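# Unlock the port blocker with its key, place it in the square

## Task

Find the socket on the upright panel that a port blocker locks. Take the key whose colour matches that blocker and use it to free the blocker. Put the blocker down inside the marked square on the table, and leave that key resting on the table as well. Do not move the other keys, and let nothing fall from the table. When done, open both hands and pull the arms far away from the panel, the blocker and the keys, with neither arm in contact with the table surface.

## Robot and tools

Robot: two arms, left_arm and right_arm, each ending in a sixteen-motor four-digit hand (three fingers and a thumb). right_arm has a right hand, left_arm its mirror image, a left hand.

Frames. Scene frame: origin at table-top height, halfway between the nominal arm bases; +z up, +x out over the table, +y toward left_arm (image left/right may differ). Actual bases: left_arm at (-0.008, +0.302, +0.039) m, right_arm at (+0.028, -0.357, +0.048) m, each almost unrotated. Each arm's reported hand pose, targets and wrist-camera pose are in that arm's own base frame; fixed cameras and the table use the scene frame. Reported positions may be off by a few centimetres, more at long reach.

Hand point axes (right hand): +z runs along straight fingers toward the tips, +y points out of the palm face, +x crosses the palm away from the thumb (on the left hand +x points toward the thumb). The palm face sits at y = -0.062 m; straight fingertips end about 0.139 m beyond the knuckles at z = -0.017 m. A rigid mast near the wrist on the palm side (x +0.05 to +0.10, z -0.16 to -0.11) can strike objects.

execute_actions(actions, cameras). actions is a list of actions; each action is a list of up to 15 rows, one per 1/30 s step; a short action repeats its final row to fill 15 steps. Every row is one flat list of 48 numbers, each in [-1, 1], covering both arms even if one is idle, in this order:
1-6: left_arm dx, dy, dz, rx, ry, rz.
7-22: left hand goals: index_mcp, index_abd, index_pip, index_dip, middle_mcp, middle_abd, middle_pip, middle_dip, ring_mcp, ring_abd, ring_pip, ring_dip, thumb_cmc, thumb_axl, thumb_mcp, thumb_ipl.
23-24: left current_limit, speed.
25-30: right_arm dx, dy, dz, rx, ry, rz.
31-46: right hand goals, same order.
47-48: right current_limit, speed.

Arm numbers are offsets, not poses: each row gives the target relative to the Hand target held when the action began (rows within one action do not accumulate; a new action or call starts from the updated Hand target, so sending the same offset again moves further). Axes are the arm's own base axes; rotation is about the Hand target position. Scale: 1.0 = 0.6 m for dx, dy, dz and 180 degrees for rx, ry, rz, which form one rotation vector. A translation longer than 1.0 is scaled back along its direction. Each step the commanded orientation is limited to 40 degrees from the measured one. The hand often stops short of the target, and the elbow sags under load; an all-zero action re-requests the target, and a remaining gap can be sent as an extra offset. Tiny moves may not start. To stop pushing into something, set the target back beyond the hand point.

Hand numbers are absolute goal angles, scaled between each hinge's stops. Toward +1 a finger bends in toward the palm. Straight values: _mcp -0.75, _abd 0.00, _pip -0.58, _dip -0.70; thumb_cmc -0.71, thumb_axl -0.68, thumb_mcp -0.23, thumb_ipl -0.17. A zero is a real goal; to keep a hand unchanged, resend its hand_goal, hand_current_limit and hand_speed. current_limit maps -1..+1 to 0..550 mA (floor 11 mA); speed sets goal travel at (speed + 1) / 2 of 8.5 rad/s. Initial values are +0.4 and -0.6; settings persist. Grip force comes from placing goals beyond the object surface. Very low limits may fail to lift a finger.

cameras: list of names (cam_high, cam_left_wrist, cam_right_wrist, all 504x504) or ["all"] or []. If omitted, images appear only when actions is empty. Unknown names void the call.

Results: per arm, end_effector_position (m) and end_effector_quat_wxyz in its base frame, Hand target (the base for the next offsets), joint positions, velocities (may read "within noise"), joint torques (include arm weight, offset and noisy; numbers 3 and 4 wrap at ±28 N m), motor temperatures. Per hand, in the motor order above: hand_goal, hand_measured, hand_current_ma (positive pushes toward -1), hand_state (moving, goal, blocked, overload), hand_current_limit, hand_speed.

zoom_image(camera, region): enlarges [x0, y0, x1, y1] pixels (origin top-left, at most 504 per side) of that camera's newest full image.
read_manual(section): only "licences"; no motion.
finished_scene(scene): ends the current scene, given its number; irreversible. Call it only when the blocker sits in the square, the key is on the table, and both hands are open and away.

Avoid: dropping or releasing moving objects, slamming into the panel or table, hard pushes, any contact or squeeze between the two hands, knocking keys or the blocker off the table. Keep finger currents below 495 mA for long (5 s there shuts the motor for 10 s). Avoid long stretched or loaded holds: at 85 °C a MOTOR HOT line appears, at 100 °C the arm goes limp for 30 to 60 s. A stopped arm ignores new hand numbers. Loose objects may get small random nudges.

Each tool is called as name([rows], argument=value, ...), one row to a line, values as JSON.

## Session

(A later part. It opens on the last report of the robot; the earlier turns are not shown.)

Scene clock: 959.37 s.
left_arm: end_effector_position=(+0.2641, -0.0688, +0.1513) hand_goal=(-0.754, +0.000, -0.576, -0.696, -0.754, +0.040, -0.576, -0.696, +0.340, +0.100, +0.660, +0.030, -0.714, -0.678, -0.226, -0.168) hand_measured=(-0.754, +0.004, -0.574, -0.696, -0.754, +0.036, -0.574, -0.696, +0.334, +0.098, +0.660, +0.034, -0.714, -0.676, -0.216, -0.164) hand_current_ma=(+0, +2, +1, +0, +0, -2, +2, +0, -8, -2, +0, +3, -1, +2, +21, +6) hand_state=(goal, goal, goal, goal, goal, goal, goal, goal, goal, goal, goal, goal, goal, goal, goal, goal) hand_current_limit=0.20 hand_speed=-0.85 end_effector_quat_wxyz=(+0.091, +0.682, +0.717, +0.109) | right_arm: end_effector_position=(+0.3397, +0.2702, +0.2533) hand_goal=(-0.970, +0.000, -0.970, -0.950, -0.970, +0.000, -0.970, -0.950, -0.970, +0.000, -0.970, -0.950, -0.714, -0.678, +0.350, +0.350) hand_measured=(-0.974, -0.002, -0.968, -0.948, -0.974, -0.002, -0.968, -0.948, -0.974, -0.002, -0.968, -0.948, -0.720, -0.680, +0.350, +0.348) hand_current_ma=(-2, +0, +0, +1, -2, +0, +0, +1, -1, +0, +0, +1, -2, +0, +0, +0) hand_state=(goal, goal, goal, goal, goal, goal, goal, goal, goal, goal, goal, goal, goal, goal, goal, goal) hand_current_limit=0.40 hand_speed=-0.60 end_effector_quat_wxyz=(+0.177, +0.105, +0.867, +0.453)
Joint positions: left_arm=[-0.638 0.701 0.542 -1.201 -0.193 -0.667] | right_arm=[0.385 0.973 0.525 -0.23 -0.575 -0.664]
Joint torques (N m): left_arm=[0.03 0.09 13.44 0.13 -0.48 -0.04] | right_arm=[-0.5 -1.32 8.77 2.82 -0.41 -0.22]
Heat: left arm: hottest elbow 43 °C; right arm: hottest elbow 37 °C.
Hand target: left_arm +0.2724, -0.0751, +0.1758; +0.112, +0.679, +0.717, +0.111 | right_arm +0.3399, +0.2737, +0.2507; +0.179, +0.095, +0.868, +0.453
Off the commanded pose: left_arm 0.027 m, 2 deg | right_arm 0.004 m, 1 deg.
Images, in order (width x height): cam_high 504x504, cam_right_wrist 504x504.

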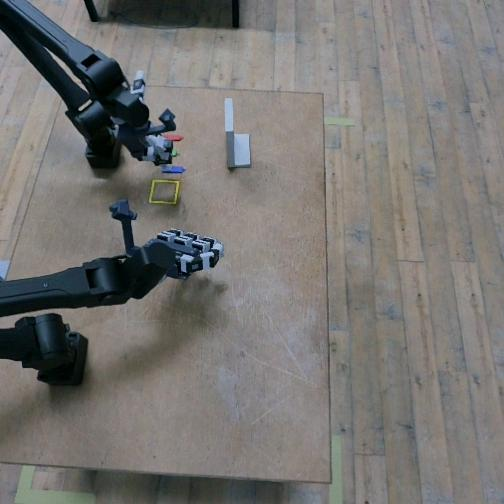

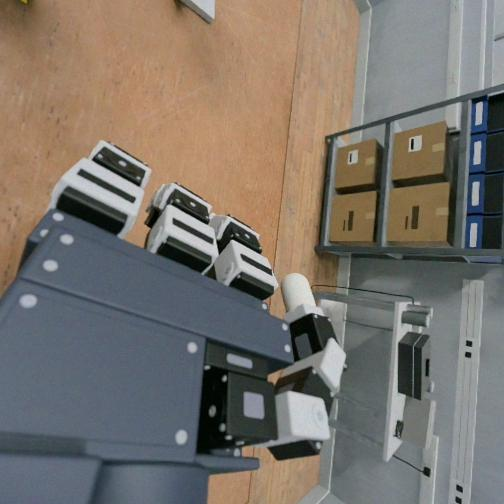

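execute_actions([
  [[0,0,0,0,0,0,-0.754,0,-0.576,-0.696,-0.754,0.04,-0.576,-0.696,0.34,0.1,0.66,0.03,-0.714,-0.678,-0.226,-0.168,0.2,-0.85,-0.02,0.04,0,-0.034,-0.0778,0.097,-0.97,0,-0.97,-0.95,-0.97,0,-0.97,-0.95,-0.97,0,-0.97,-0.95,-0.714,-0.678,0.35,0.35,0.4,-0.6]],
  [[0,0,0,0,0,0,-0.754,0,-0.576,-0.696,-0.754,0.04,-0.576,-0.696,0.34,0.1,0.66,0.03,-0.714,-0.678,-0.226,-0.168,0.2,-0.85,-0.02,0.04,0,-0.034,-0.0778,0.097,-0.97,0,-0.97,-0.95,-0.97,0,-0.97,-0.95,-0.97,0,-0.97,-0.95,-0.714,-0.678,0.35,0.35,0.4,-0.6]],
  [[0,0,0,0,0,0,-0.754,0,-0.576,-0.696,-0.754,0.04,-0.576,-0.696,0.34,0.1,0.66,0.03,-0.714,-0.678,-0.226,-0.168,0.2,-0.85,-0.02,0.04,0,-0.034,-0.0778,0.097,-0.97,0,-0.97,-0.95,-0.97,0,-0.97,-0.95,-0.97,0,-0.97,-0.95,-0.714,-0.678,0.35,0.35,0.4,-0.6]],
  [[0,0,0,0,0,0,-0.754,0,-0.576,-0.696,-0.754,0.04,-0.576,-0.696,0.34,0.1,0.66,0.03,-0.714,-0.678,-0.226,-0.168,0.2,-0.85,-0.02,0.04,-0.04,-0.034,-0.0778,0.097,-0.97,0,-0.97,-0.95,-0.97,0,-0.97,-0.95,-0.97,0,-0.97,-0.95,-0.714,-0.678,0.35,0.35,0.4,-0.6]],
], cameras=["cam_high","cam_right_wrist"])

Scene clock: 974.37 s.
left_arm: end_effector_position=(+0.2641, -0.0688, +0.1513) hand_goal=(-0.754, +0.000, -0.576, -0.696, -0.754, +0.040, -0.576, -0.696, +0.340, +0.100, +0.660, +0.030, -0.714, -0.678, -0.226, -0.168) hand_measured=(-0.754, +0.004, -0.574, -0.696, -0.754, +0.036, -0.574, -0.696, +0.334, +0.098, +0.660, +0.034, -0.714, -0.676, -0.216, -0.164) hand_current_ma=(+0, +2, +1, +0, +0, -2, +2, +0, -8, -2, +0, +3, -1, +2, +21, +6) hand_state=(goal, goal, goal, goal, goal, goal, goal, goal, goal, goal, goal, goal, goal, goal, goal, goal) hand_current_limit=0.20 hand_speed=-0.85 end_effector_quat_wxyz=(+0.091, +0.682, +0.717, +0.109) | right_arm: end_effector_position=(+0.2762, +0.3615, +0.2134) hand_goal=(-0.970, +0.000, -0.970, -0.950, -0.970, +0.000, -0.970, -0.950, -0.970, +0.000, -0.970, -0.950, -0.714, -0.678, +0.350, +0.350) hand_measured=(-0.970, +0.000, -0.968, -0.948, -0.970, +0.000, -0.968, -0.948, -0.970, +0.000, -0.968, -0.948, -0.718, -0.680, +0.352, +0.348) hand_current_ma=(+0, +0, +0, +1, +0, +0, +0, +1, +0, +0, +0, +1, -1, +0, +0, +0) hand_state=(goal, goal, goal, goal, goal, goal, goal, goal, goal, goal, goal, goal, goal, goal, goal, goal) hand_current_limit=0.40 hand_speed=-0.60 end_effector_quat_wxyz=(+0.295, -0.534, +0.729, +0.311)
Joint positions: left_arm=[-0.638 0.701 0.542 -1.201 -0.193 -0.667] | right_arm=[0.527 1.328 0.893 -0.495 -0.663 -2.081]
Joint torques (N m): left_arm=[0.03 0.09 13.41 0.09 -0.48 -0.04] | right_arm=[-0.85 -6.12 11.97 2.28 -0.45 -0.15]
Heat: left arm: hottest elbow 43 °C; right arm: hottest elbow 37 °C.
Hand target: left_arm +0.2724, -0.0751, +0.1758; +0.112, +0.679, +0.717, +0.111 | right_arm +0.2920, +0.3698, +0.2266; +0.274, -0.640, +0.659, +0.286
Off the commanded pose: left_arm 0.027 m, 2 deg | right_arm 0.022 m, 15 deg.
joint sent to its limit (right arm) — joint 6 (wrist roll), lower limit. The joint targets are off in orientation, not in position.
Images, in order (width x height): cam_high 504x504, cam_right_wrist 504x504.

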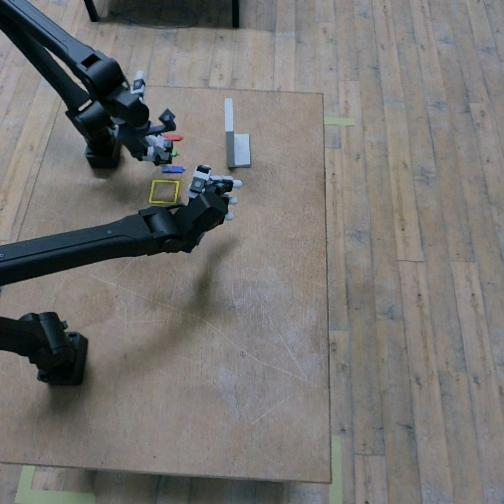

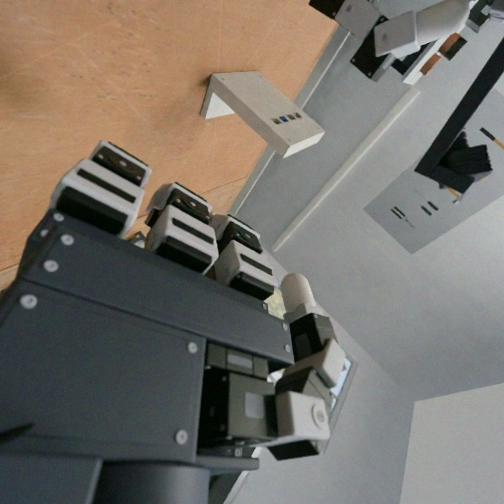

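zoom_image(camera="cam_right_wrist", region=[200, 60, 340, 170])

execute_actions(actions=[])

zoom_image(camera="cam_left_wrist", region=[225, 105, 275, 155])

zoom_image(camera="cam_left_wrist", region=[155, 155, 235, 235])

Scaled by 3.600 from the camera's 504x504 image, which has a finer 720x720 frame.

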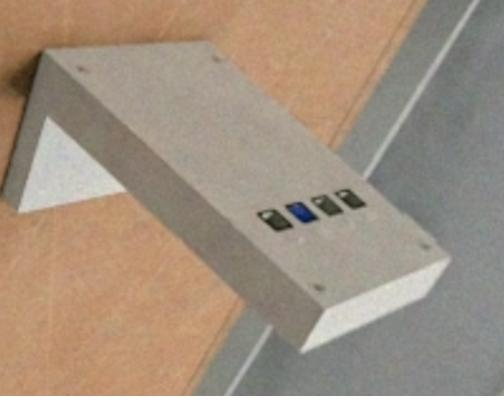

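Scene clock: 1032.70 s.
left_arm: end_effector_position=(+0.2641, -0.0688, +0.1513) hand_goal=(-0.754, +0.000, -0.576, -0.696, -0.754, +0.040, -0.576, -0.696, +0.340, +0.100, +0.660, +0.030, -0.714, -0.678, -0.226, -0.168) hand_measured=(-0.754, +0.004, -0.574, -0.696, -0.754, +0.036, -0.574, -0.696, +0.334, +0.098, +0.660, +0.034, -0.714, -0.676, -0.216, -0.164) hand_current_ma=(+0, +2, +1, +0, +0, -2, +2, +0, -8, -2, +0, +3, -1, +2, +21, +6) hand_state=(goal, goal, goal, goal, goal, goal, goal, goal, goal, goal, goal, goal, goal, goal, goal, goal) hand_current_limit=0.20 hand_speed=-0.85 end_effector_quat_wxyz=(+0.091, +0.682, +0.717, +0.109) | right_arm: end_effector_position=(+0.2762, +0.3614, +0.2133) hand_goal=(-0.970, +0.000, -0.970, -0.950, -0.970, +0.000, -0.970, -0.950, -0.970, +0.000, -0.970, -0.950, -0.714, -0.678, +0.350, +0.350) hand_measured=(-0.970, +0.000, -0.968, -0.948, -0.970, +0.000, -0.968, -0.948, -0.970, +0.000, -0.968, -0.948, -0.718, -0.680, +0.352, +0.348) hand_current_ma=(+0, +0, +0, +1, +0, +0, +0, +1, +0, +0, +0, +1, -1, +0, +0, +0) hand_state=(goal, goal, goal, goal, goal, goal, goal, goal, goal, goal, goal, goal, goal, goal, goal, goal) hand_current_limit=0.40 hand_speed=-0.60 end_effector_quat_wxyz=(+0.295, -0.534, +0.729, +0.311)
Joint positions: left_arm=[-0.638 0.701 0.542 -1.201 -0.193 -0.667] | right_arm=[0.527 1.328 0.893 -0.495 -0.663 -2.081]
Joint velocities: within noise
Joint torques (N m): left_arm=[0.09 0.09 13.41 0.12 -0.48 -0.04] | right_arm=[-0.97 -6.07 11.97 2.26 -0.46 -0.15]
Motor temperatures (°C): left_arm=[26 31 44 24 25 25] | right_arm=[25 30 38 25 26 25]
Heat: left arm: hottest elbow 44 °C; right arm: hottest elbow 38 °C.
Hand target: left_arm +0.2724, -0.0751, +0.1758; +0.112, +0.679, +0.717, +0.111 | right_arm +0.2920, +0.3697, +0.2266; +0.274, -0.640, +0.659, +0.286
Off the commanded pose: left_arm 0.027 m, 2 deg | right_arm 0.022 m, 15 deg.

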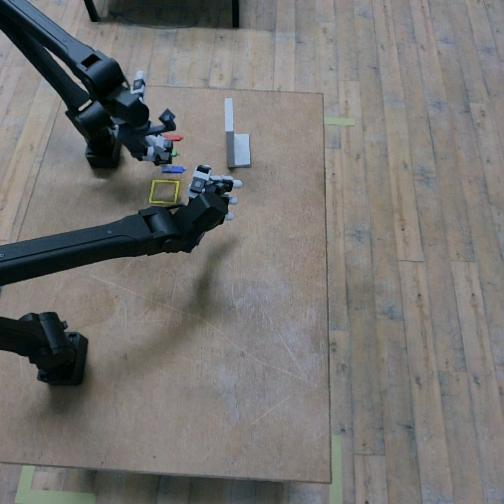

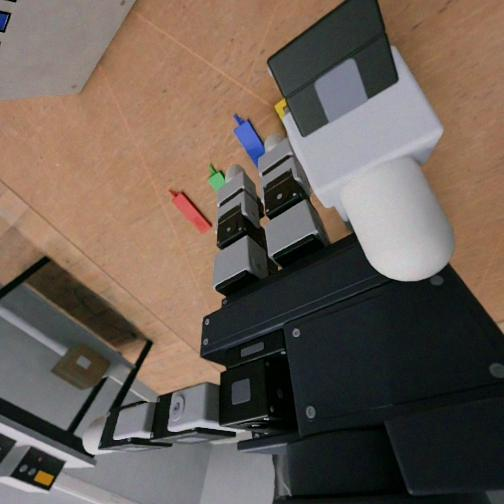

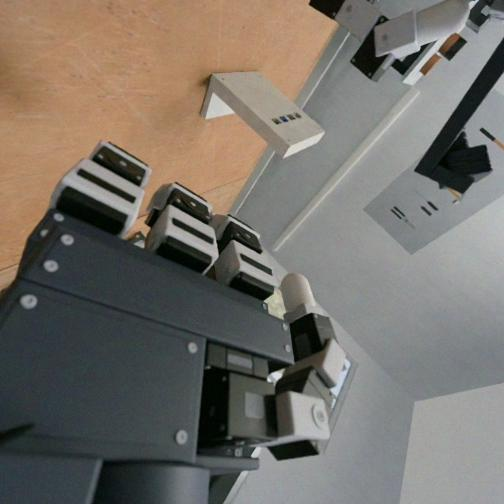

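Scaled by 10.080 from the camera's 504x504 image, which has a finer 720x720 frame.

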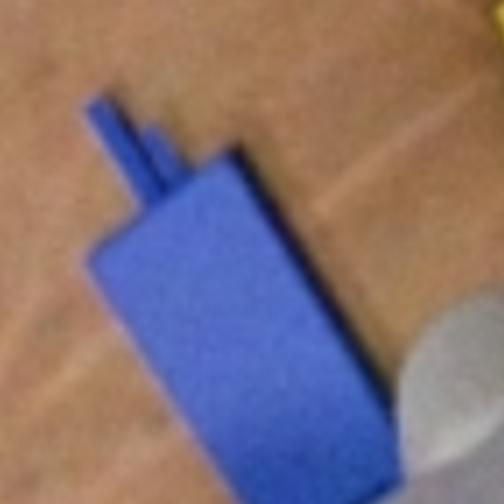

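Scaled by 6.300 from the camera's 504x504 image, which has a finer 720x720 frame.

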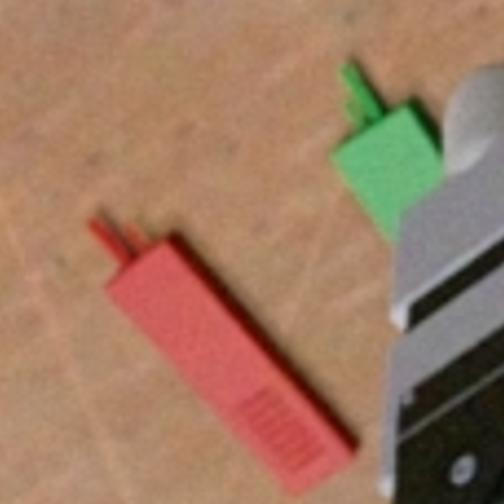

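execute_actions([
  [[-0.0275,0.0233,-0.08,0,0,-0.006,-0.754,-0.08,-0.576,-0.696,-0.754,0.08,-0.576,-0.696,0.34,0.1,0.66,0.03,-0.714,-0.678,-0.226,-0.168,0.0,-0.6,0,0,0,0,0,0,-0.97,0,-0.97,-0.95,-0.97,0,-0.97,-0.95,-0.97,0,-0.97,-0.95,-0.714,-0.678,0.35,0.35,0.4,-0.6]],
], cameras=["cam_left_wrist"])

zoom_image(camera="cam_left_wrist", region=[180, 90, 300, 210])

Scene clock: 1113.10 s.
left_arm: end_effector_position=(+0.2541, -0.0614, +0.1278) hand_goal=(-0.754, -0.080, -0.576, -0.696, -0.754, +0.080, -0.576, -0.696, +0.340, +0.100, +0.660, +0.030, -0.714, -0.678, -0.226, -0.168) hand_measured=(-0.754, -0.076, -0.574, -0.696, -0.754, +0.076, -0.574, -0.696, +0.334, +0.098, +0.660, +0.034, -0.714, -0.676, -0.216, -0.164) hand_current_ma=(+0, +3, +1, +0, +0, -2, +2, +0, -8, -2, +0, +3, -1, +2, +21, +6) hand_state=(goal, goal, goal, goal, goal, goal, goal, goal, goal, goal, goal, goal, goal, goal, goal, goal) hand_current_limit=0.00 hand_speed=-0.60 end_effector_quat_wxyz=(+0.105, +0.687, +0.711, +0.109) | right_arm: end_effector_position=(+0.2765, +0.3614, +0.2130) hand_goal=(-0.970, +0.000, -0.970, -0.950, -0.970, +0.000, -0.970, -0.950, -0.970, +0.000, -0.970, -0.950, -0.714, -0.678, +0.350, +0.350) hand_measured=(-0.970, +0.000, -0.968, -0.948, -0.970, +0.000, -0.968, -0.948, -0.970, +0.000, -0.968, -0.948, -0.718, -0.680, +0.352, +0.348) hand_current_ma=(+0, +0, +0, +1, +0, +0, +0, +1, +0, +0, +0, +1, -1, +0, +0, +0) hand_state=(goal, goal, goal, goal, goal, goal, goal, goal, goal, goal, goal, goal, goal, goal, goal, goal) hand_current_limit=0.40 hand_speed=-0.60 end_effector_quat_wxyz=(+0.295, -0.534, +0.729, +0.310)
Joint positions: left_arm=[-0.627 0.637 0.451 -1.143 -0.186 -0.639] | right_arm=[0.527 1.328 0.893 -0.495 -0.661 -2.081]
Joint torques (N m): left_arm=[0.79 0.56 9.35 1.44 -0.34 0.05] | right_arm=[-0.85 -6.18 12 2.18 -0.45 -0.15]
Heat: left arm: hottest elbow 45 °C; right arm: hottest elbow 39 °C.
Hand target: left_arm +0.2559, -0.0611, +0.1277; +0.113, +0.686, +0.711, +0.110 | right_arm +0.2920, +0.3697, +0.2266; +0.274, -0.640, +0.659, +0.286
Off the commanded pose: left_arm 0.002 m, 1 deg | right_arm 0.022 m, 15 deg.
joint sent to its limit (right arm) — joint 6 (wrist roll), lower limit. The joint targets are off in orientation, not in position.
Images, in order (width x height): cam_left_wrist 504x504.

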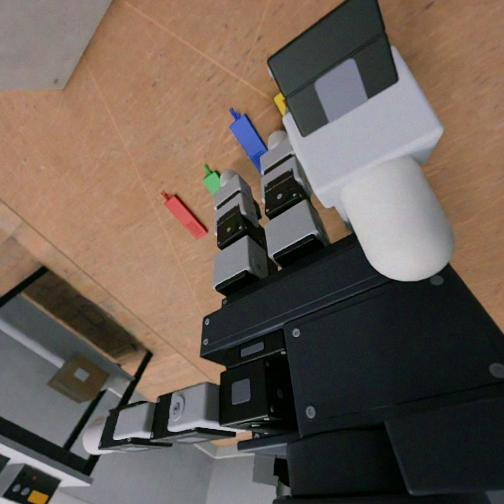

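Scaled by 4.200 from the camera's 504x504 image, which has a finer 720x720 frame.

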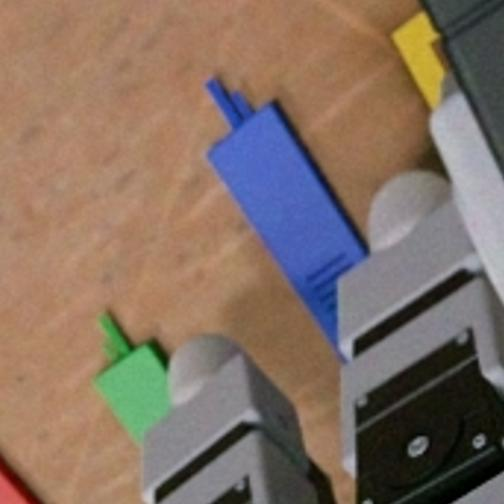

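execute_actions([
  [[0,-0.001,-0.04,0,0,0.0,-0.754,-0.08,-0.576,-0.696,-0.754,0.08,-0.576,-0.696,0.34,0.1,0.66,0.03,-0.714,-0.678,-0.226,-0.168,0.4,-0.6,0,0,0,0,0,0,-0.97,0,-0.97,-0.95,-0.97,0,-0.97,-0.95,-0.97,0,-0.97,-0.95,-0.714,-0.678,0.35,0.35,0.4,-0.6]],
  [[0,0,-0.02,0,0,0.0,-0.754,-0.08,-0.576,-0.696,-0.754,0.08,-0.576,-0.696,0.34,0.1,0.66,0.03,-0.714,-0.678,-0.226,-0.168,0.4,-0.6,0,0,0,0,0,0,-0.97,0,-0.97,-0.95,-0.97,0,-0.97,-0.95,-0.97,0,-0.97,-0.95,-0.714,-0.678,0.35,0.35,0.4,-0.6]],
], cameras=["cam_left_wrist"])

zoom_image(camera="cam_left_wrist", region=[180, 90, 300, 210])

Scene clock: 1141.63 s.
left_arm: end_effector_position=(+0.2573, -0.0634, +0.1042) hand_goal=(-0.754, -0.080, -0.576, -0.696, -0.754, +0.080, -0.576, -0.696, +0.340, +0.100, +0.660, +0.030, -0.714, -0.678, -0.226, -0.168) hand_measured=(-0.762, -0.090, -0.580, -0.698, -0.756, +0.078, -0.576, -0.696, +0.334, +0.098, +0.660, +0.034, -0.716, -0.676, -0.216, -0.164) hand_current_ma=(-13, -10, -5, -2, -1, -2, +1, +0, -9, -2, +0, +3, -1, +2, +20, +6) hand_state=(goal, goal, goal, goal, goal, goal, goal, goal, goal, goal, goal, goal, goal, goal, goal, goal) hand_current_limit=0.40 hand_speed=-0.60 end_effector_quat_wxyz=(+0.120, +0.684, +0.710, +0.113) | right_arm: end_effector_position=(+0.2765, +0.3614, +0.2129) hand_goal=(-0.970, +0.000, -0.970, -0.950, -0.970, +0.000, -0.970, -0.950, -0.970, +0.000, -0.970, -0.950, -0.714, -0.678, +0.350, +0.350) hand_measured=(-0.970, +0.000, -0.968, -0.948, -0.970, +0.000, -0.968, -0.948, -0.970, +0.000, -0.968, -0.948, -0.718, -0.680, +0.352, +0.348) hand_current_ma=(+0, +0, +0, +1, +0, +0, +0, +1, +0, +0, +0, +1, -1, +0, +0, +0) hand_state=(goal, goal, goal, goal, goal, goal, goal, goal, goal, goal, goal, goal, goal, goal, goal, goal) hand_current_limit=0.40 hand_speed=-0.60 end_effector_quat_wxyz=(+0.295, -0.534, +0.729, +0.310)
Joint positions: left_arm=[-0.627 0.652 0.382 -1.027 -0.188 -0.638] | right_arm=[0.527 1.328 0.893 -0.495 -0.66 -2.081]
Joint torques (N m): left_arm=[0.5 2.2 7.99 1.78 -0.29 0.01] | right_arm=[-0.91 -6.18 11.99 2.15 -0.45 -0.15]
Heat: left arm: hottest elbow 42 °C; right arm: hottest elbow 39 °C.
Hand target: left_arm +0.2559, -0.0617, +0.0917; +0.113, +0.686, +0.711, +0.110 | right_arm +0.2920, +0.3697, +0.2266; +0.274, -0.640, +0.659, +0.286
Off the commanded pose: left_arm 0.013 m, 1 deg | right_arm 0.022 m, 15 deg.
joint sent to its limit (right arm) — joint 6 (wrist roll), lower limit. The joint targets are off in orientation, not in position.
Images, in order (width x height): cam_left_wrist 504x504.

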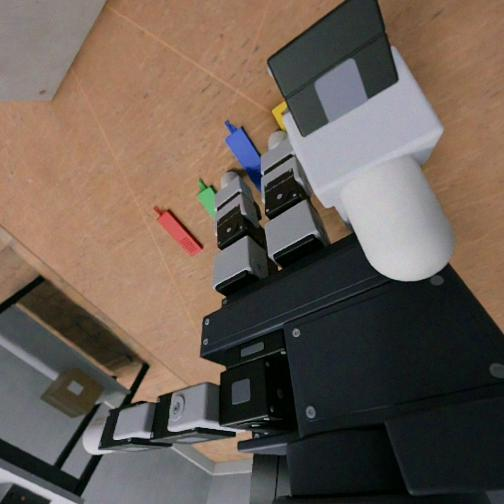

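Scaled by 4.200 from the camera's 504x504 image, which has a finer 720x720 frame.

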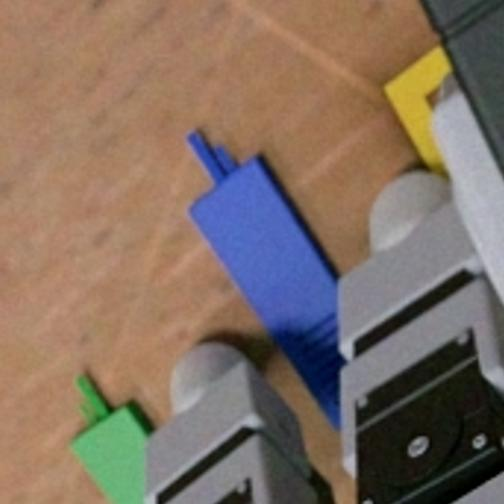

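execute_actions([
  [[0,0,0,0,0,0.0,-0.754,0.0,-0.576,-0.696,-0.754,0.0,-0.576,-0.696,0.34,0.1,0.66,0.03,-0.714,-0.678,-0.226,-0.168,0.5,-0.85,0,0,0,0,0,0,-0.97,0,-0.97,-0.95,-0.97,0,-0.97,-0.95,-0.97,0,-0.97,-0.95,-0.714,-0.678,0.35,0.35,0.4,-0.6]],
  [[0,0,0,0,0,0.0,-0.754,0.14,-0.576,-0.696,-0.754,-0.14,-0.576,-0.696,0.34,0.1,0.66,0.03,-0.714,-0.678,-0.226,-0.168,0.5,-0.85,0,0,0,0,0,0,-0.97,0,-0.97,-0.95,-0.97,0,-0.97,-0.95,-0.97,0,-0.97,-0.95,-0.714,-0.678,0.35,0.35,0.4,-0.6]],
], cameras=["cam_left_wrist"])

zoom_image(camera="cam_left_wrist", region=[180, 90, 300, 210])

Scene clock: 1150.90 s.
left_arm: end_effector_position=(+0.2584, -0.0606, +0.1052) hand_goal=(-0.754, +0.140, -0.576, -0.696, -0.754, -0.140, -0.576, -0.696, +0.340, +0.100, +0.660, +0.030, -0.714, -0.678, -0.226, -0.168) hand_measured=(-0.772, -0.018, -0.586, -0.702, -0.754, -0.110, -0.576, -0.696, +0.334, +0.098, +0.660, +0.034, -0.716, -0.676, -0.216, -0.164) hand_current_ma=(-36, -413, -14, -6, +0, +50, +1, +0, -9, -2, +0, +3, -1, +2, +20, +6) hand_state=(goal, blocked, goal, goal, goal, blocked, goal, goal, goal, goal, goal, goal, goal, goal, goal, goal) hand_current_limit=0.50 hand_speed=-0.85 end_effector_quat_wxyz=(+0.117, +0.683, +0.711, +0.121) | right_arm: end_effector_position=(+0.2765, +0.3614, +0.2129) hand_goal=(-0.970, +0.000, -0.970, -0.950, -0.970, +0.000, -0.970, -0.950, -0.970, +0.000, -0.970, -0.950, -0.714, -0.678, +0.350, +0.350) hand_measured=(-0.970, +0.000, -0.968, -0.948, -0.970, +0.000, -0.968, -0.948, -0.970, +0.000, -0.968, -0.948, -0.718, -0.680, +0.352, +0.348) hand_current_ma=(+0, +0, +0, +1, +0, +0, +0, +1, +0, +0, +0, +1, -1, +0, +0, +0) hand_state=(goal, goal, goal, goal, goal, goal, goal, goal, goal, goal, goal, goal, goal, goal, goal, goal) hand_current_limit=0.40 hand_speed=-0.60 end_effector_quat_wxyz=(+0.295, -0.534, +0.729, +0.310)
Joint positions: left_arm=[-0.626 0.655 0.382 -1.027 -0.205 -0.638] | right_arm=[0.527 1.328 0.893 -0.495 -0.66 -2.081]
Joint torques (N m): left_arm=[0.38 2.02 7.99 1.78 0.38 0.01] | right_arm=[-0.85 -6.24 11.97 2.17 -0.45 -0.15]
Heat: left arm: hottest elbow 41 °C; right arm: hottest elbow 39 °C.
Hand target: left_arm +0.2559, -0.0617, +0.0917; +0.113, +0.686, +0.711, +0.110 | right_arm +0.2920, +0.3697, +0.2266; +0.274, -0.640, +0.659, +0.286
Off the commanded pose: left_arm 0.014 m, 1 deg | right_arm 0.022 m, 15 deg.
joint sent to its limit (right arm) — joint 6 (wrist roll), lower limit. The joint targets are off in orientation, not in position.
Images, in order (width x height): cam_left_wrist 504x504.

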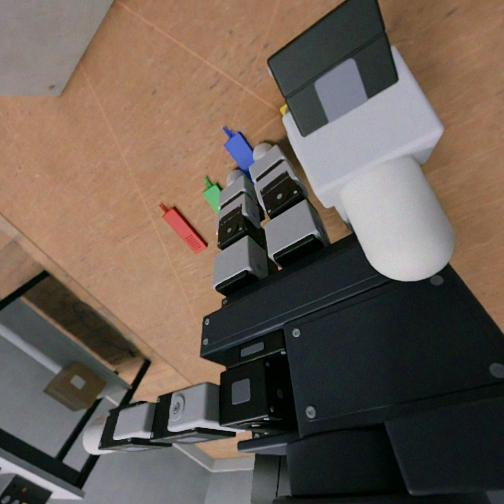

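Scaled by 4.200 from the camera's 504x504 image, which has a finer 720x720 frame.

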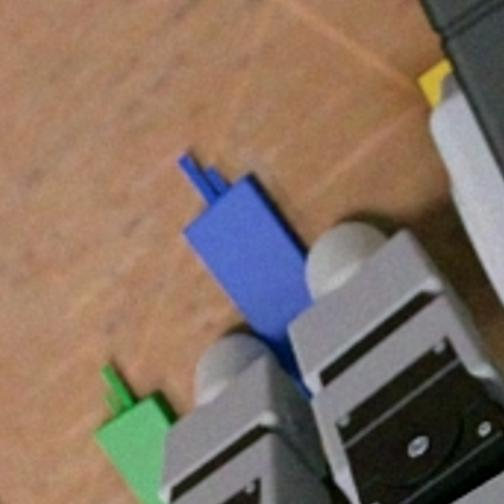

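execute_actions([
  [[0,0,0.02,0,0,0.0,-0.754,0.14,-0.576,-0.696,-0.754,-0.14,-0.576,-0.696,0.34,0.1,0.66,0.03,-0.714,-0.678,-0.226,-0.168,0.5,-0.85,0,0,0,0,0,0,-0.97,0,-0.97,-0.95,-0.97,0,-0.97,-0.95,-0.97,0,-0.97,-0.95,-0.714,-0.678,0.35,0.35,0.4,-0.6]],
  [[0,0,0.01,0,0,0.0,-0.754,0.14,-0.576,-0.696,-0.754,-0.14,-0.576,-0.696,0.34,0.1,0.66,0.03,-0.714,-0.678,-0.226,-0.168,0.5,-0.85,0,0,0,0,0,0,-0.97,0,-0.97,-0.95,-0.97,0,-0.97,-0.95,-0.97,0,-0.97,-0.95,-0.714,-0.678,0.35,0.35,0.4,-0.6]],
], cameras=["cam_left_wrist"])

zoom_image(camera="cam_left_wrist", region=[180, 90, 300, 210])

Scene clock: 1169.03 s.
left_arm: end_effector_position=(+0.2546, -0.0590, +0.1029) hand_goal=(-0.754, +0.140, -0.576, -0.696, -0.754, -0.140, -0.576, -0.696, +0.340, +0.100, +0.660, +0.030, -0.714, -0.678, -0.226, -0.168) hand_measured=(-0.750, +0.006, -0.574, -0.696, -0.734, -0.098, -0.562, -0.690, +0.334, +0.098, +0.660, +0.034, -0.716, -0.676, -0.216, -0.164) hand_current_ma=(+3, -399, +1, +0, +40, +85, +21, +6, -9, -2, +0, +3, -1, +2, +20, +6) hand_state=(goal, blocked, goal, goal, blocked, blocked, goal, goal, goal, goal, goal, goal, goal, goal, goal, goal) hand_current_limit=0.50 hand_speed=-0.85 end_effector_quat_wxyz=(+0.109, +0.685, +0.711, +0.117) | right_arm: end_effector_position=(+0.2765, +0.3614, +0.2129) hand_goal=(-0.970, +0.000, -0.970, -0.950, -0.970, +0.000, -0.970, -0.950, -0.970, +0.000, -0.970, -0.950, -0.714, -0.678, +0.350, +0.350) hand_measured=(-0.970, +0.000, -0.968, -0.948, -0.970, +0.000, -0.968, -0.948, -0.970, +0.000, -0.968, -0.948, -0.718, -0.680, +0.352, +0.348) hand_current_ma=(+0, +0, +0, +1, +0, +0, +0, +1, +0, +0, +0, +1, -1, +0, +0, +0) hand_state=(goal, goal, goal, goal, goal, goal, goal, goal, goal, goal, goal, goal, goal, goal, goal, goal) hand_current_limit=0.40 hand_speed=-0.60 end_effector_quat_wxyz=(+0.295, -0.534, +0.729, +0.310)
Joint positions: left_arm=[-0.626 0.653 0.382 -1.048 -0.2 -0.637] | right_arm=[0.527 1.328 0.893 -0.495 -0.66 -2.081]
Joint torques (N m): left_arm=[0.5 0.85 11.03 0.13 0.17 0.01] | right_arm=[-0.73 -6.18 12 2.15 -0.46 -0.15]
Motor temperatures (°C): left_arm=[26 30 39 24 25 25] | right_arm=[24 29 39 25 26 25]
Heat: left arm: hottest elbow 39 °C; right arm: hottest elbow 39 °C.
Hand target: left_arm +0.2558, -0.0617, +0.1097; +0.113, +0.686, +0.711, +0.110 | right_arm +0.2920, +0.3697, +0.2266; +0.274, -0.640, +0.659, +0.286
Off the commanded pose: left_arm 0.007 m, 1 deg | right_arm 0.022 m, 15 deg.
joint sent to its limit (right arm) — joint 6 (wrist roll), lower limit. The joint targets are off in orientation, not in position.
Images, in order (width x height): cam_left_wrist 504x504.

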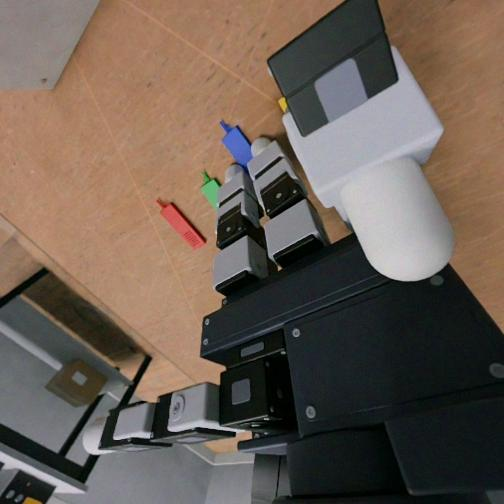

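Scaled by 4.200 from the camera's 504x504 image, which has a finer 720x720 frame.

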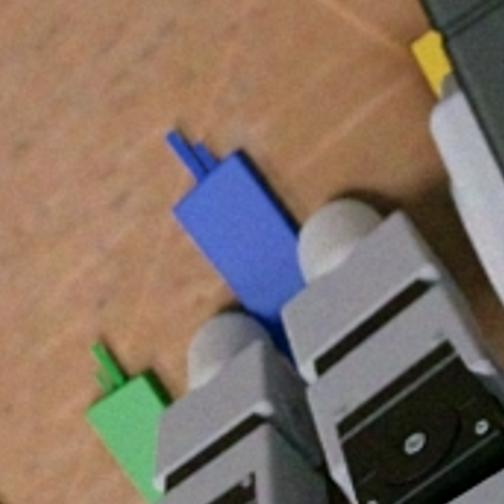

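execute_actions([
  [[0.012,-0.008,0.04,0,0,0.0,-0.754,0.14,-0.576,-0.696,-0.754,-0.14,-0.576,-0.696,0.34,0.1,0.66,0.03,-0.714,-0.678,-0.226,-0.168,0.6,-0.85,0,0,0,0,0,0,-0.97,0,-0.97,-0.95,-0.97,0,-0.97,-0.95,-0.97,0,-0.97,-0.95,-0.714,-0.678,0.35,0.35,0.4,-0.6]],
  [[0.005,-0.003,0.03,0,0,0.0,-0.754,0.14,-0.576,-0.696,-0.754,-0.14,-0.576,-0.696,0.34,0.1,0.66,0.03,-0.714,-0.678,-0.226,-0.168,0.6,-0.85,0,0,0,0,0,0,-0.97,0,-0.97,-0.95,-0.97,0,-0.97,-0.95,-0.97,0,-0.97,-0.95,-0.714,-0.678,0.35,0.35,0.4,-0.6]],
], cameras=["cam_left_wrist"])

zoom_image(camera="cam_left_wrist", region=[180, 90, 300, 210])

Scene clock: 1182.83 s.
left_arm: end_effector_position=(+0.2565, -0.0627, +0.1306) hand_goal=(-0.754, +0.140, -0.576, -0.696, -0.754, -0.140, -0.576, -0.696, +0.340, +0.100, +0.660, +0.030, -0.714, -0.678, -0.226, -0.168) hand_measured=(-0.760, +0.088, -0.576, -0.696, -0.742, -0.106, -0.566, -0.692, +0.334, +0.098, +0.660, +0.034, -0.716, -0.676, -0.216, -0.164) hand_current_ma=(-8, -111, -1, +0, +18, +61, +12, +4, -9, -2, +0, +3, -1, +2, +20, +6) hand_state=(goal, blocked, goal, goal, goal, blocked, goal, goal, goal, goal, goal, goal, goal, goal, goal, goal) hand_current_limit=0.60 hand_speed=-0.85 end_effector_quat_wxyz=(+0.099, +0.688, +0.710, +0.109) | right_arm: end_effector_position=(+0.2765, +0.3614, +0.2129) hand_goal=(-0.970, +0.000, -0.970, -0.950, -0.970, +0.000, -0.970, -0.950, -0.970, +0.000, -0.970, -0.950, -0.714, -0.678, +0.350, +0.350) hand_measured=(-0.970, +0.000, -0.968, -0.948, -0.970, +0.000, -0.968, -0.948, -0.970, +0.000, -0.968, -0.948, -0.718, -0.680, +0.352, +0.348) hand_current_ma=(+0, +0, +0, +1, +0, +0, +0, +1, +0, +0, +0, +1, -1, +0, +0, +0) hand_state=(goal, goal, goal, goal, goal, goal, goal, goal, goal, goal, goal, goal, goal, goal, goal, goal) hand_current_limit=0.40 hand_speed=-0.60 end_effector_quat_wxyz=(+0.295, -0.534, +0.729, +0.310)
Joint positions: left_arm=[-0.624 0.655 0.467 -1.151 -0.186 -0.634] | right_arm=[0.527 1.328 0.893 -0.495 -0.66 -2.081]
Joint torques (N m): left_arm=[0.56 1.55 13.44 0.21 -0.35 0.02] | right_arm=[-0.91 -6.24 11.99 2.19 -0.45 -0.15]
Heat: left arm: hottest elbow 40 °C; right arm: hottest elbow 39 °C.
Hand target: left_arm +0.2661, -0.0683, +0.1517; +0.113, +0.686, +0.711, +0.110 | right_arm +0.2920, +0.3697, +0.2266; +0.274, -0.640, +0.659, +0.286
Off the commanded pose: left_arm 0.024 m, 2 deg | right_arm 0.022 m, 15 deg.
joint sent to its limit (right arm) — joint 6 (wrist roll), lower limit. The joint targets are off in orientation, not in position.
Images, in order (width x height): cam_left_wrist 504x504.

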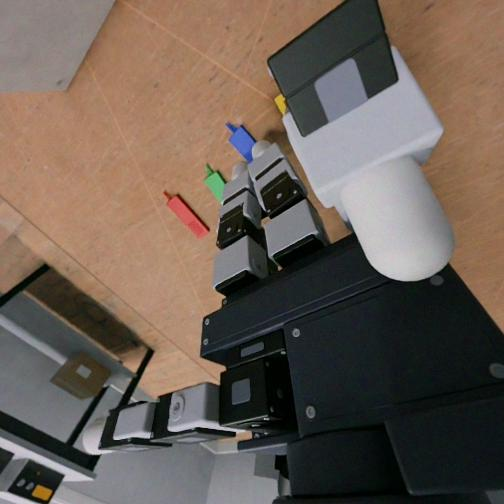

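Scaled by 4.200 from the camera's 504x504 image, which has a finer 720x720 frame.

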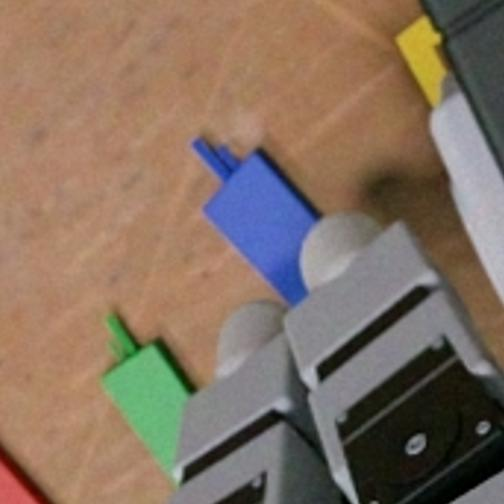

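execute_actions([
  [[-0.03,-0.01,0.02,0,0,0.0,-0.4,0,-0.7,-0.8,-0.4,0.0,0.0,-0.2,0.34,0.1,0.66,0.03,-0.714,-0.678,0,0,0.4,-0.3,0,0,0,0,0,0,-0.97,0,-0.97,-0.95,-0.97,0,-0.97,-0.95,-0.97,0,-0.97,-0.95,-0.714,-0.678,0.35,0.35,0.4,-0.6]],
  [[-0.087,-0.01,-0.04,0,0,0.0,0.068,0,-0.95,-0.95,0.34,0.0,0.66,0.03,0.34,0.0,0.66,0.03,-0.714,-0.678,0.35,0.35,0.4,-0.3,0,0,0,0,0,0,-0.97,0,-0.97,-0.95,-0.97,0,-0.97,-0.95,-0.97,0,-0.97,-0.95,-0.714,-0.678,0.35,0.35,0.4,-0.6]],
  [[0,0,-0.08,0,0,0.0,0.068,0,-0.95,-0.95,0.34,0.0,0.66,0.03,0.34,0.0,0.66,0.03,-0.714,-0.678,0.35,0.35,0.4,-0.3,0,0,0,0,0,0,-0.97,0,-0.97,-0.95,-0.97,0,-0.97,-0.95,-0.97,0,-0.97,-0.95,-0.714,-0.678,0.35,0.35,0.4,-0.6]],
], cameras=["cam_left_wrist"])

zoom_image(camera="cam_left_wrist", region=[90, 50, 230, 190])

Scene clock: 1288.27 s.
left_arm: end_effector_position=(+0.1953, -0.0790, +0.0941) hand_goal=(+0.068, +0.000, -0.950, -0.950, +0.340, +0.000, +0.660, +0.030, +0.340, +0.000, +0.660, +0.030, -0.714, -0.678, +0.350, +0.350) hand_measured=(+0.050, +0.002, -0.950, -0.948, +0.324, -0.002, +0.656, +0.028, +0.334, +0.004, +0.660, +0.034, -0.716, -0.678, +0.350, +0.348) hand_current_ma=(-36, +1, +0, +2, -31, -2, -3, -2, -9, +2, +0, +3, -1, +1, +0, -3) hand_state=(goal, goal, goal, goal, goal, goal, goal, goal, goal, goal, goal, goal, goal, goal, goal, goal) hand_current_limit=0.40 hand_speed=-0.30 end_effector_quat_wxyz=(+0.111, +0.687, +0.709, +0.110) | right_arm: end_effector_position=(+0.2765, +0.3614, +0.2129) hand_goal=(-0.970, +0.000, -0.970, -0.950, -0.970, +0.000, -0.970, -0.950, -0.970, +0.000, -0.970, -0.950, -0.714, -0.678, +0.350, +0.350) hand_measured=(-0.970, +0.000, -0.968, -0.948, -0.970, +0.000, -0.968, -0.948, -0.970, +0.000, -0.968, -0.948, -0.718, -0.680, +0.352, +0.348) hand_current_ma=(+0, +0, +0, +1, +0, +0, +0, +1, +0, +0, +0, +1, -1, +0, +0, +0) hand_state=(goal, goal, goal, goal, goal, goal, goal, goal, goal, goal, goal, goal, goal, goal, goal, goal) hand_current_limit=0.40 hand_speed=-0.60 end_effector_quat_wxyz=(+0.295, -0.534, +0.729, +0.310)
Joint positions: left_arm=[-1.036 0.56 0.341 -1.191 -0.27 -1.045] | right_arm=[0.527 1.328 0.893 -0.495 -0.66 -2.081]
Joint torques (N m): left_arm=[-0.32 2.96 9.2 1.22 -0.77 -0.11] | right_arm=[-0.85 -6.12 12 2.17 -0.45 -0.15]
Motor temperatures (°C): left_arm=[26 30 47 24 25 25] | right_arm=[24 29 40 25 26 25]
Heat: left arm: hottest elbow 47 °C; right arm: hottest elbow 40 °C.
Hand target: left_arm +0.1959, -0.0804, +0.0917; +0.113, +0.686, +0.711, +0.110 | right_arm +0.2920, +0.3697, +0.2266; +0.274, -0.640, +0.659, +0.286
Off the commanded pose: left_arm 0.003 m, 0 deg | right_arm 0.022 m, 15 deg.
joint sent to its limit (right arm) — joint 6 (wrist roll), lower limit. The joint targets are off in orientation, not in position.
Images, in order (width x height): cam_left_wrist 504x504.

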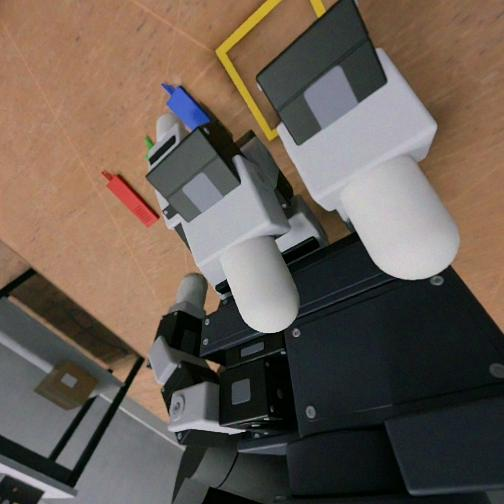

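Scaled by 3.600 from the camera's 504x504 image, which has a finer 720x720 frame.

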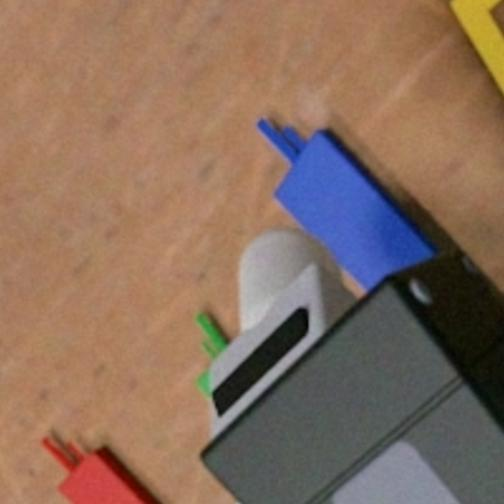

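execute_actions([
  [[-0.005,-0.004,-0.05,0,0,0.0,0.068,0,-0.95,-0.95,0.34,0.0,0.66,0.03,0.34,0.0,0.66,0.03,-0.714,-0.678,0.35,0.35,-0.5,-0.6,0,0,0,0,0,0,-0.97,0,-0.97,-0.95,-0.97,0,-0.97,-0.95,-0.97,0,-0.97,-0.95,-0.714,-0.678,0.35,0.35,0.4,-0.6]],
  [[0,0,-0.022,0,0,0.0,0.068,0,-0.95,-0.95,0.34,0.0,0.66,0.03,0.34,0.0,0.66,0.03,-0.714,-0.678,0.35,0.35,-0.5,-0.6,0,0,0,0,0,0,-0.97,0,-0.97,-0.95,-0.97,0,-0.97,-0.95,-0.97,0,-0.97,-0.95,-0.714,-0.678,0.35,0.35,0.4,-0.6]],
], cameras=["cam_left_wrist"])

zoom_image(camera="cam_left_wrist", region=[90, 50, 230, 190])

Scene clock: 1306.53 s.
left_arm: end_effector_position=(+0.1953, -0.0790, +0.0858) hand_goal=(+0.068, +0.000, -0.950, -0.950, +0.340, +0.000, +0.660, +0.030, +0.340, +0.000, +0.660, +0.030, -0.714, -0.678, +0.350, +0.350) hand_measured=(+0.050, +0.002, -0.950, -0.948, +0.324, -0.002, +0.656, +0.028, +0.334, +0.004, +0.660, +0.034, -0.716, -0.678, +0.350, +0.348) hand_current_ma=(-36, +1, +0, +2, -31, -2, -3, -2, -9, +2, +0, +3, -1, +1, +0, -3) hand_state=(goal, goal, goal, goal, goal, goal, goal, goal, goal, goal, goal, goal, goal, goal, goal, goal) hand_current_limit=-0.50 hand_speed=-0.60 end_effector_quat_wxyz=(+0.113, +0.687, +0.710, +0.109) | right_arm: end_effector_position=(+0.2765, +0.3614, +0.2129) hand_goal=(-0.970, +0.000, -0.970, -0.950, -0.970, +0.000, -0.970, -0.950, -0.970, +0.000, -0.970, -0.950, -0.714, -0.678, +0.350, +0.350) hand_measured=(-0.970, +0.000, -0.968, -0.948, -0.970, +0.000, -0.968, -0.948, -0.970, +0.000, -0.968, -0.948, -0.718, -0.680, +0.352, +0.348) hand_current_ma=(+0, +0, +0, +1, +0, +0, +0, +1, +0, +0, +0, +1, -1, +0, +0, +0) hand_state=(goal, goal, goal, goal, goal, goal, goal, goal, goal, goal, goal, goal, goal, goal, goal, goal) hand_current_limit=0.40 hand_speed=-0.60 end_effector_quat_wxyz=(+0.295, -0.534, +0.729, +0.310)
Joint positions: left_arm=[-1.036 0.567 0.319 -1.159 -0.27 -1.046] | right_arm=[0.527 1.328 0.893 -0.495 -0.66 -2.081]
Joint torques (N m): left_arm=[-0.09 2.61 8.75 1.1 -0.69 -0.04] | right_arm=[-0.73 -6.18 11.99 2.17 -0.46 -0.15]
Heat: left arm: hottest elbow 43 °C; right arm: hottest elbow 40 °C.
Hand target: left_arm +0.1953, -0.0790, +0.0809; +0.111, +0.687, +0.710, +0.110 | right_arm +0.2920, +0.3697, +0.2266; +0.274, -0.640, +0.659, +0.286
Off the commanded pose: left_arm 0.005 m, 0 deg | right_arm 0.022 m, 15 deg.
led back after a hold (left arm): the arm was led back toward your command in small steps, so it may still be short of it.
joint sent to its limit (right arm) — joint 6 (wrist roll), lower limit. The joint targets are off in orientation, not in position.
pose unreachable (left arm): on one or more control steps of this call, first in action 0 (counted from 0), this arm could not follow its commanded pose, so it was not sent that pose on those steps. It may still have moved: this result reports where it is.
cause: moving toward the commanded pose would bring two parts of the arm too close to each other (joints 2 (shoulder) to 6 (wrist roll) lie between them).
Images, in order (width x height): cam_left_wrist 504x504.

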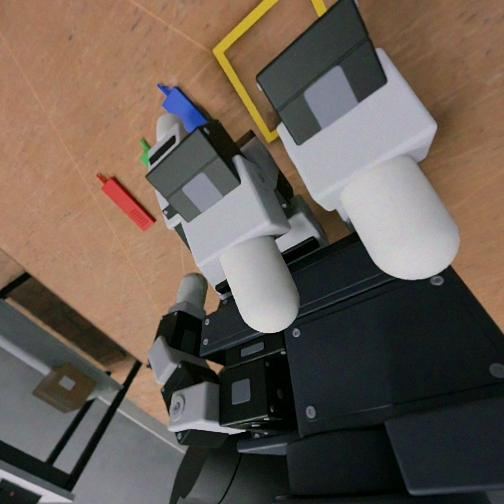

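Scaled by 3.600 from the camera's 504x504 image, which has a finer 720x720 frame.

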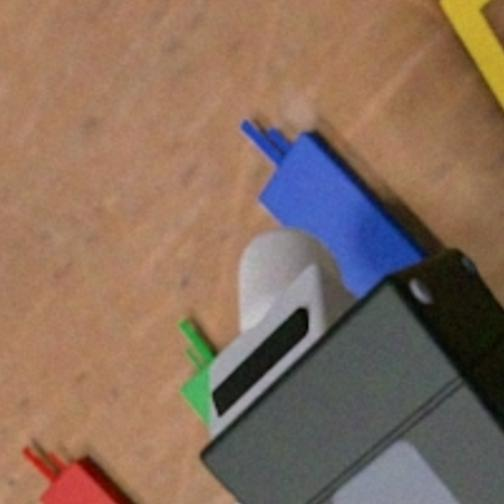

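execute_actions([
  [[0.02,-0.002,0.03,0,0.05,0.0,0.068,0,-0.95,-0.95,0.34,0.0,0.66,0.03,0.34,0.0,0.66,0.03,-0.714,-0.678,0.35,0.35,-0.5,-0.6,0,0,0,0,0,0,-0.97,0,-0.97,-0.95,-0.97,0,-0.97,-0.95,-0.97,0,-0.97,-0.95,-0.714,-0.678,0.35,0.35,0.4,-0.6]],
  [[0.02,-0.002,-0.01,0,0.05,0.0,0.068,0,-0.95,-0.95,0.34,0.0,0.66,0.03,0.34,0.0,0.66,0.03,-0.714,-0.678,0.35,0.35,-0.5,-0.6,0,0,0,0,0,0,-0.97,0,-0.97,-0.95,-0.97,0,-0.97,-0.95,-0.97,0,-0.97,-0.95,-0.714,-0.678,0.35,0.35,0.4,-0.6]],
  [[0,0,-0.035,0,0.0,0.0,0.068,0,-0.95,-0.95,0.34,0.0,0.66,0.03,0.34,0.0,0.66,0.03,-0.714,-0.678,0.35,0.35,-0.5,-0.6,0,0,0,0,0,0,-0.97,0,-0.97,-0.95,-0.97,0,-0.97,-0.95,-0.97,0,-0.97,-0.95,-0.714,-0.678,0.35,0.35,0.4,-0.6]],
], cameras=["cam_left_wrist"])

zoom_image(camera="cam_left_wrist", region=[90, 20, 230, 160])

Scene clock: 1321.13 s.
left_arm: end_effector_position=(+0.2146, -0.0791, +0.0712) hand_goal=(+0.068, +0.000, -0.950, -0.950, +0.340, +0.000, +0.660, +0.030, +0.340, +0.000, +0.660, +0.030, -0.714, -0.678, +0.350, +0.350) hand_measured=(+0.052, +0.002, -0.950, -0.948, +0.324, -0.002, +0.656, +0.028, +0.334, +0.002, +0.660, +0.034, -0.716, -0.678, +0.350, +0.348) hand_current_ma=(-31, +1, +0, +2, -31, -2, -3, -2, -9, +2, +0, +3, -1, +0, +0, -3) hand_state=(goal, goal, goal, goal, goal, goal, goal, goal, goal, goal, goal, goal, goal, goal, goal, goal) hand_current_limit=-0.50 hand_speed=-0.60 end_effector_quat_wxyz=(-0.006, +0.696, +0.718, +0.002) | right_arm: end_effector_position=(+0.2765, +0.3614, +0.2129) hand_goal=(-0.970, +0.000, -0.970, -0.950, -0.970, +0.000, -0.970, -0.950, -0.970, +0.000, -0.970, -0.950, -0.714, -0.678, +0.350, +0.350) hand_measured=(-0.970, +0.000, -0.968, -0.948, -0.970, +0.000, -0.968, -0.948, -0.970, +0.000, -0.968, -0.948, -0.718, -0.680, +0.352, +0.348) hand_current_ma=(+0, +0, +0, +1, +0, +0, +0, +1, +0, +0, +0, +1, -1, +0, +0, +0) hand_state=(goal, goal, goal, goal, goal, goal, goal, goal, goal, goal, goal, goal, goal, goal, goal, goal) hand_current_limit=0.40 hand_speed=-0.60 end_effector_quat_wxyz=(+0.295, -0.534, +0.729, +0.310)
Joint positions: left_arm=[-0.678 0.818 0.458 -1.223 -0.005 -0.708] | right_arm=[0.527 1.328 0.893 -0.495 -0.66 -2.081]
Joint torques (N m): left_arm=[0.79 0.38 9.33 0.88 -0.2 0] | right_arm=[-0.79 -6.12 11.99 2.14 -0.46 -0.15]
Motor temperatures (°C): left_arm=[26 30 41 24 25 25] | right_arm=[24 29 40 25 26 25]
Heat: left arm: hottest elbow 41 °C; right arm: hottest elbow 40 °C.
Hand target: left_arm +0.2193, -0.0814, +0.0720; -0.001, +0.696, +0.718, +0.001 | right_arm +0.2920, +0.3697, +0.2266; +0.274, -0.640, +0.659, +0.286
Off the commanded pose: left_arm 0.005 m, 1 deg | right_arm 0.022 m, 15 deg.
joint sent to its limit (right arm) — joint 6 (wrist roll), lower limit. The joint targets are off in orientation, not in position.
Images, in order (width x height): cam_left_wrist 504x504.

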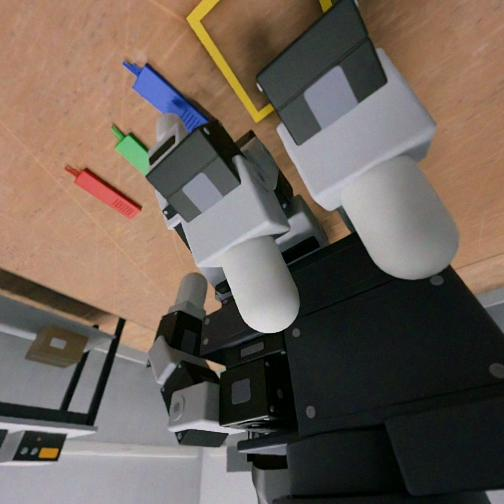

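Scaled by 3.600 from the camera's 504x504 image, which has a finer 720x720 frame.

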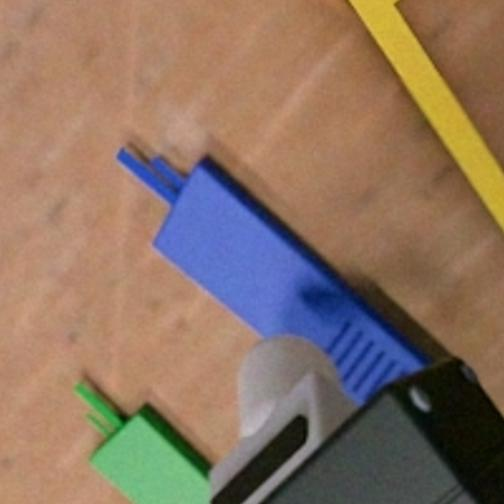

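execute_actions([
  [[0.004,-0.005,-0.026,0,0.0,0.0,0.068,0,-0.95,-0.95,0.34,0.0,0.66,0.03,0.34,0.0,0.66,0.03,-0.714,-0.678,0.35,0.35,-0.5,-0.6,0,0,0,0,0,0,-0.97,0,-0.97,-0.95,-0.97,0,-0.97,-0.95,-0.97,0,-0.97,-0.95,-0.714,-0.678,0.35,0.35,0.4,-0.6]],
  [[0,0,-0.02,0,0.0,0.0,0.068,0,-0.95,-0.95,0.34,0.0,0.66,0.03,0.34,0.0,0.66,0.03,-0.714,-0.678,0.35,0.35,-0.5,-0.6,0,0,0,0,0,0,-0.97,0,-0.97,-0.95,-0.97,0,-0.97,-0.95,-0.97,0,-0.97,-0.95,-0.714,-0.678,0.35,0.35,0.4,-0.6]],
], cameras=["cam_left_wrist"])

Scene clock: 1339.60 s.
left_arm: end_effector_position=(+0.2246, -0.0872, +0.0537) hand_goal=(+0.068, +0.000, -0.950, -0.950, +0.340, +0.000, +0.660, +0.030, +0.340, +0.000, +0.660, +0.030, -0.714, -0.678, +0.350, +0.350) hand_measured=(+0.084, +0.000, -0.946, -0.948, +0.324, -0.002, +0.656, +0.028, +0.334, +0.002, +0.660, +0.034, -0.716, -0.678, +0.350, +0.348) hand_current_ma=(+27, +0, +3, +2, -31, -2, -3, -2, -9, +2, +0, +3, -1, +0, +0, -3) hand_state=(goal, goal, goal, goal, goal, goal, goal, goal, goal, goal, goal, goal, goal, goal, goal, goal) hand_current_limit=-0.50 hand_speed=-0.60 end_effector_quat_wxyz=(+0.006, +0.696, +0.718, +0.003) | right_arm: end_effector_position=(+0.2765, +0.3614, +0.2129) hand_goal=(-0.970, +0.000, -0.970, -0.950, -0.970, +0.000, -0.970, -0.950, -0.970, +0.000, -0.970, -0.950, -0.714, -0.678, +0.350, +0.350) hand_measured=(-0.970, +0.000, -0.968, -0.948, -0.970, +0.000, -0.968, -0.948, -0.970, +0.000, -0.968, -0.948, -0.718, -0.680, +0.352, +0.348) hand_current_ma=(+0, +0, +0, +1, +0, +0, +0, +1, +0, +0, +0, +1, -1, +0, +0, +0) hand_state=(goal, goal, goal, goal, goal, goal, goal, goal, goal, goal, goal, goal, goal, goal, goal, goal) hand_current_limit=0.40 hand_speed=-0.60 end_effector_quat_wxyz=(+0.295, -0.534, +0.729, +0.310)
Joint positions: left_arm=[-0.678 0.878 0.431 -1.111 -0.005 -0.708] | right_arm=[0.527 1.328 0.893 -0.495 -0.66 -2.081]
Joint torques (N m): left_arm=[0.32 0.62 7.41 0.94 -0.2 -0.03] | right_arm=[-0.79 -6.18 11.97 2.14 -0.45 -0.16]
Heat: left arm: hottest elbow 39 °C; right arm: hottest elbow 40 °C.
Hand target: left_arm +0.2218, -0.0844, +0.0444; -0.001, +0.696, +0.718, +0.001 | right_arm +0.2920, +0.3697, +0.2266; +0.274, -0.640, +0.659, +0.286
Off the commanded pose: left_arm 0.010 m, 1 deg | right_arm 0.022 m, 15 deg.
joint sent to its limit (right arm) — joint 6 (wrist roll), lower limit. The joint targets are off in orientation, not in position.
Images, in order (width x height): cam_left_wrist 504x504.

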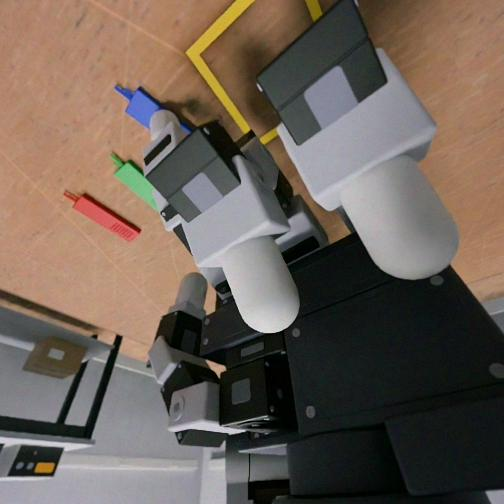

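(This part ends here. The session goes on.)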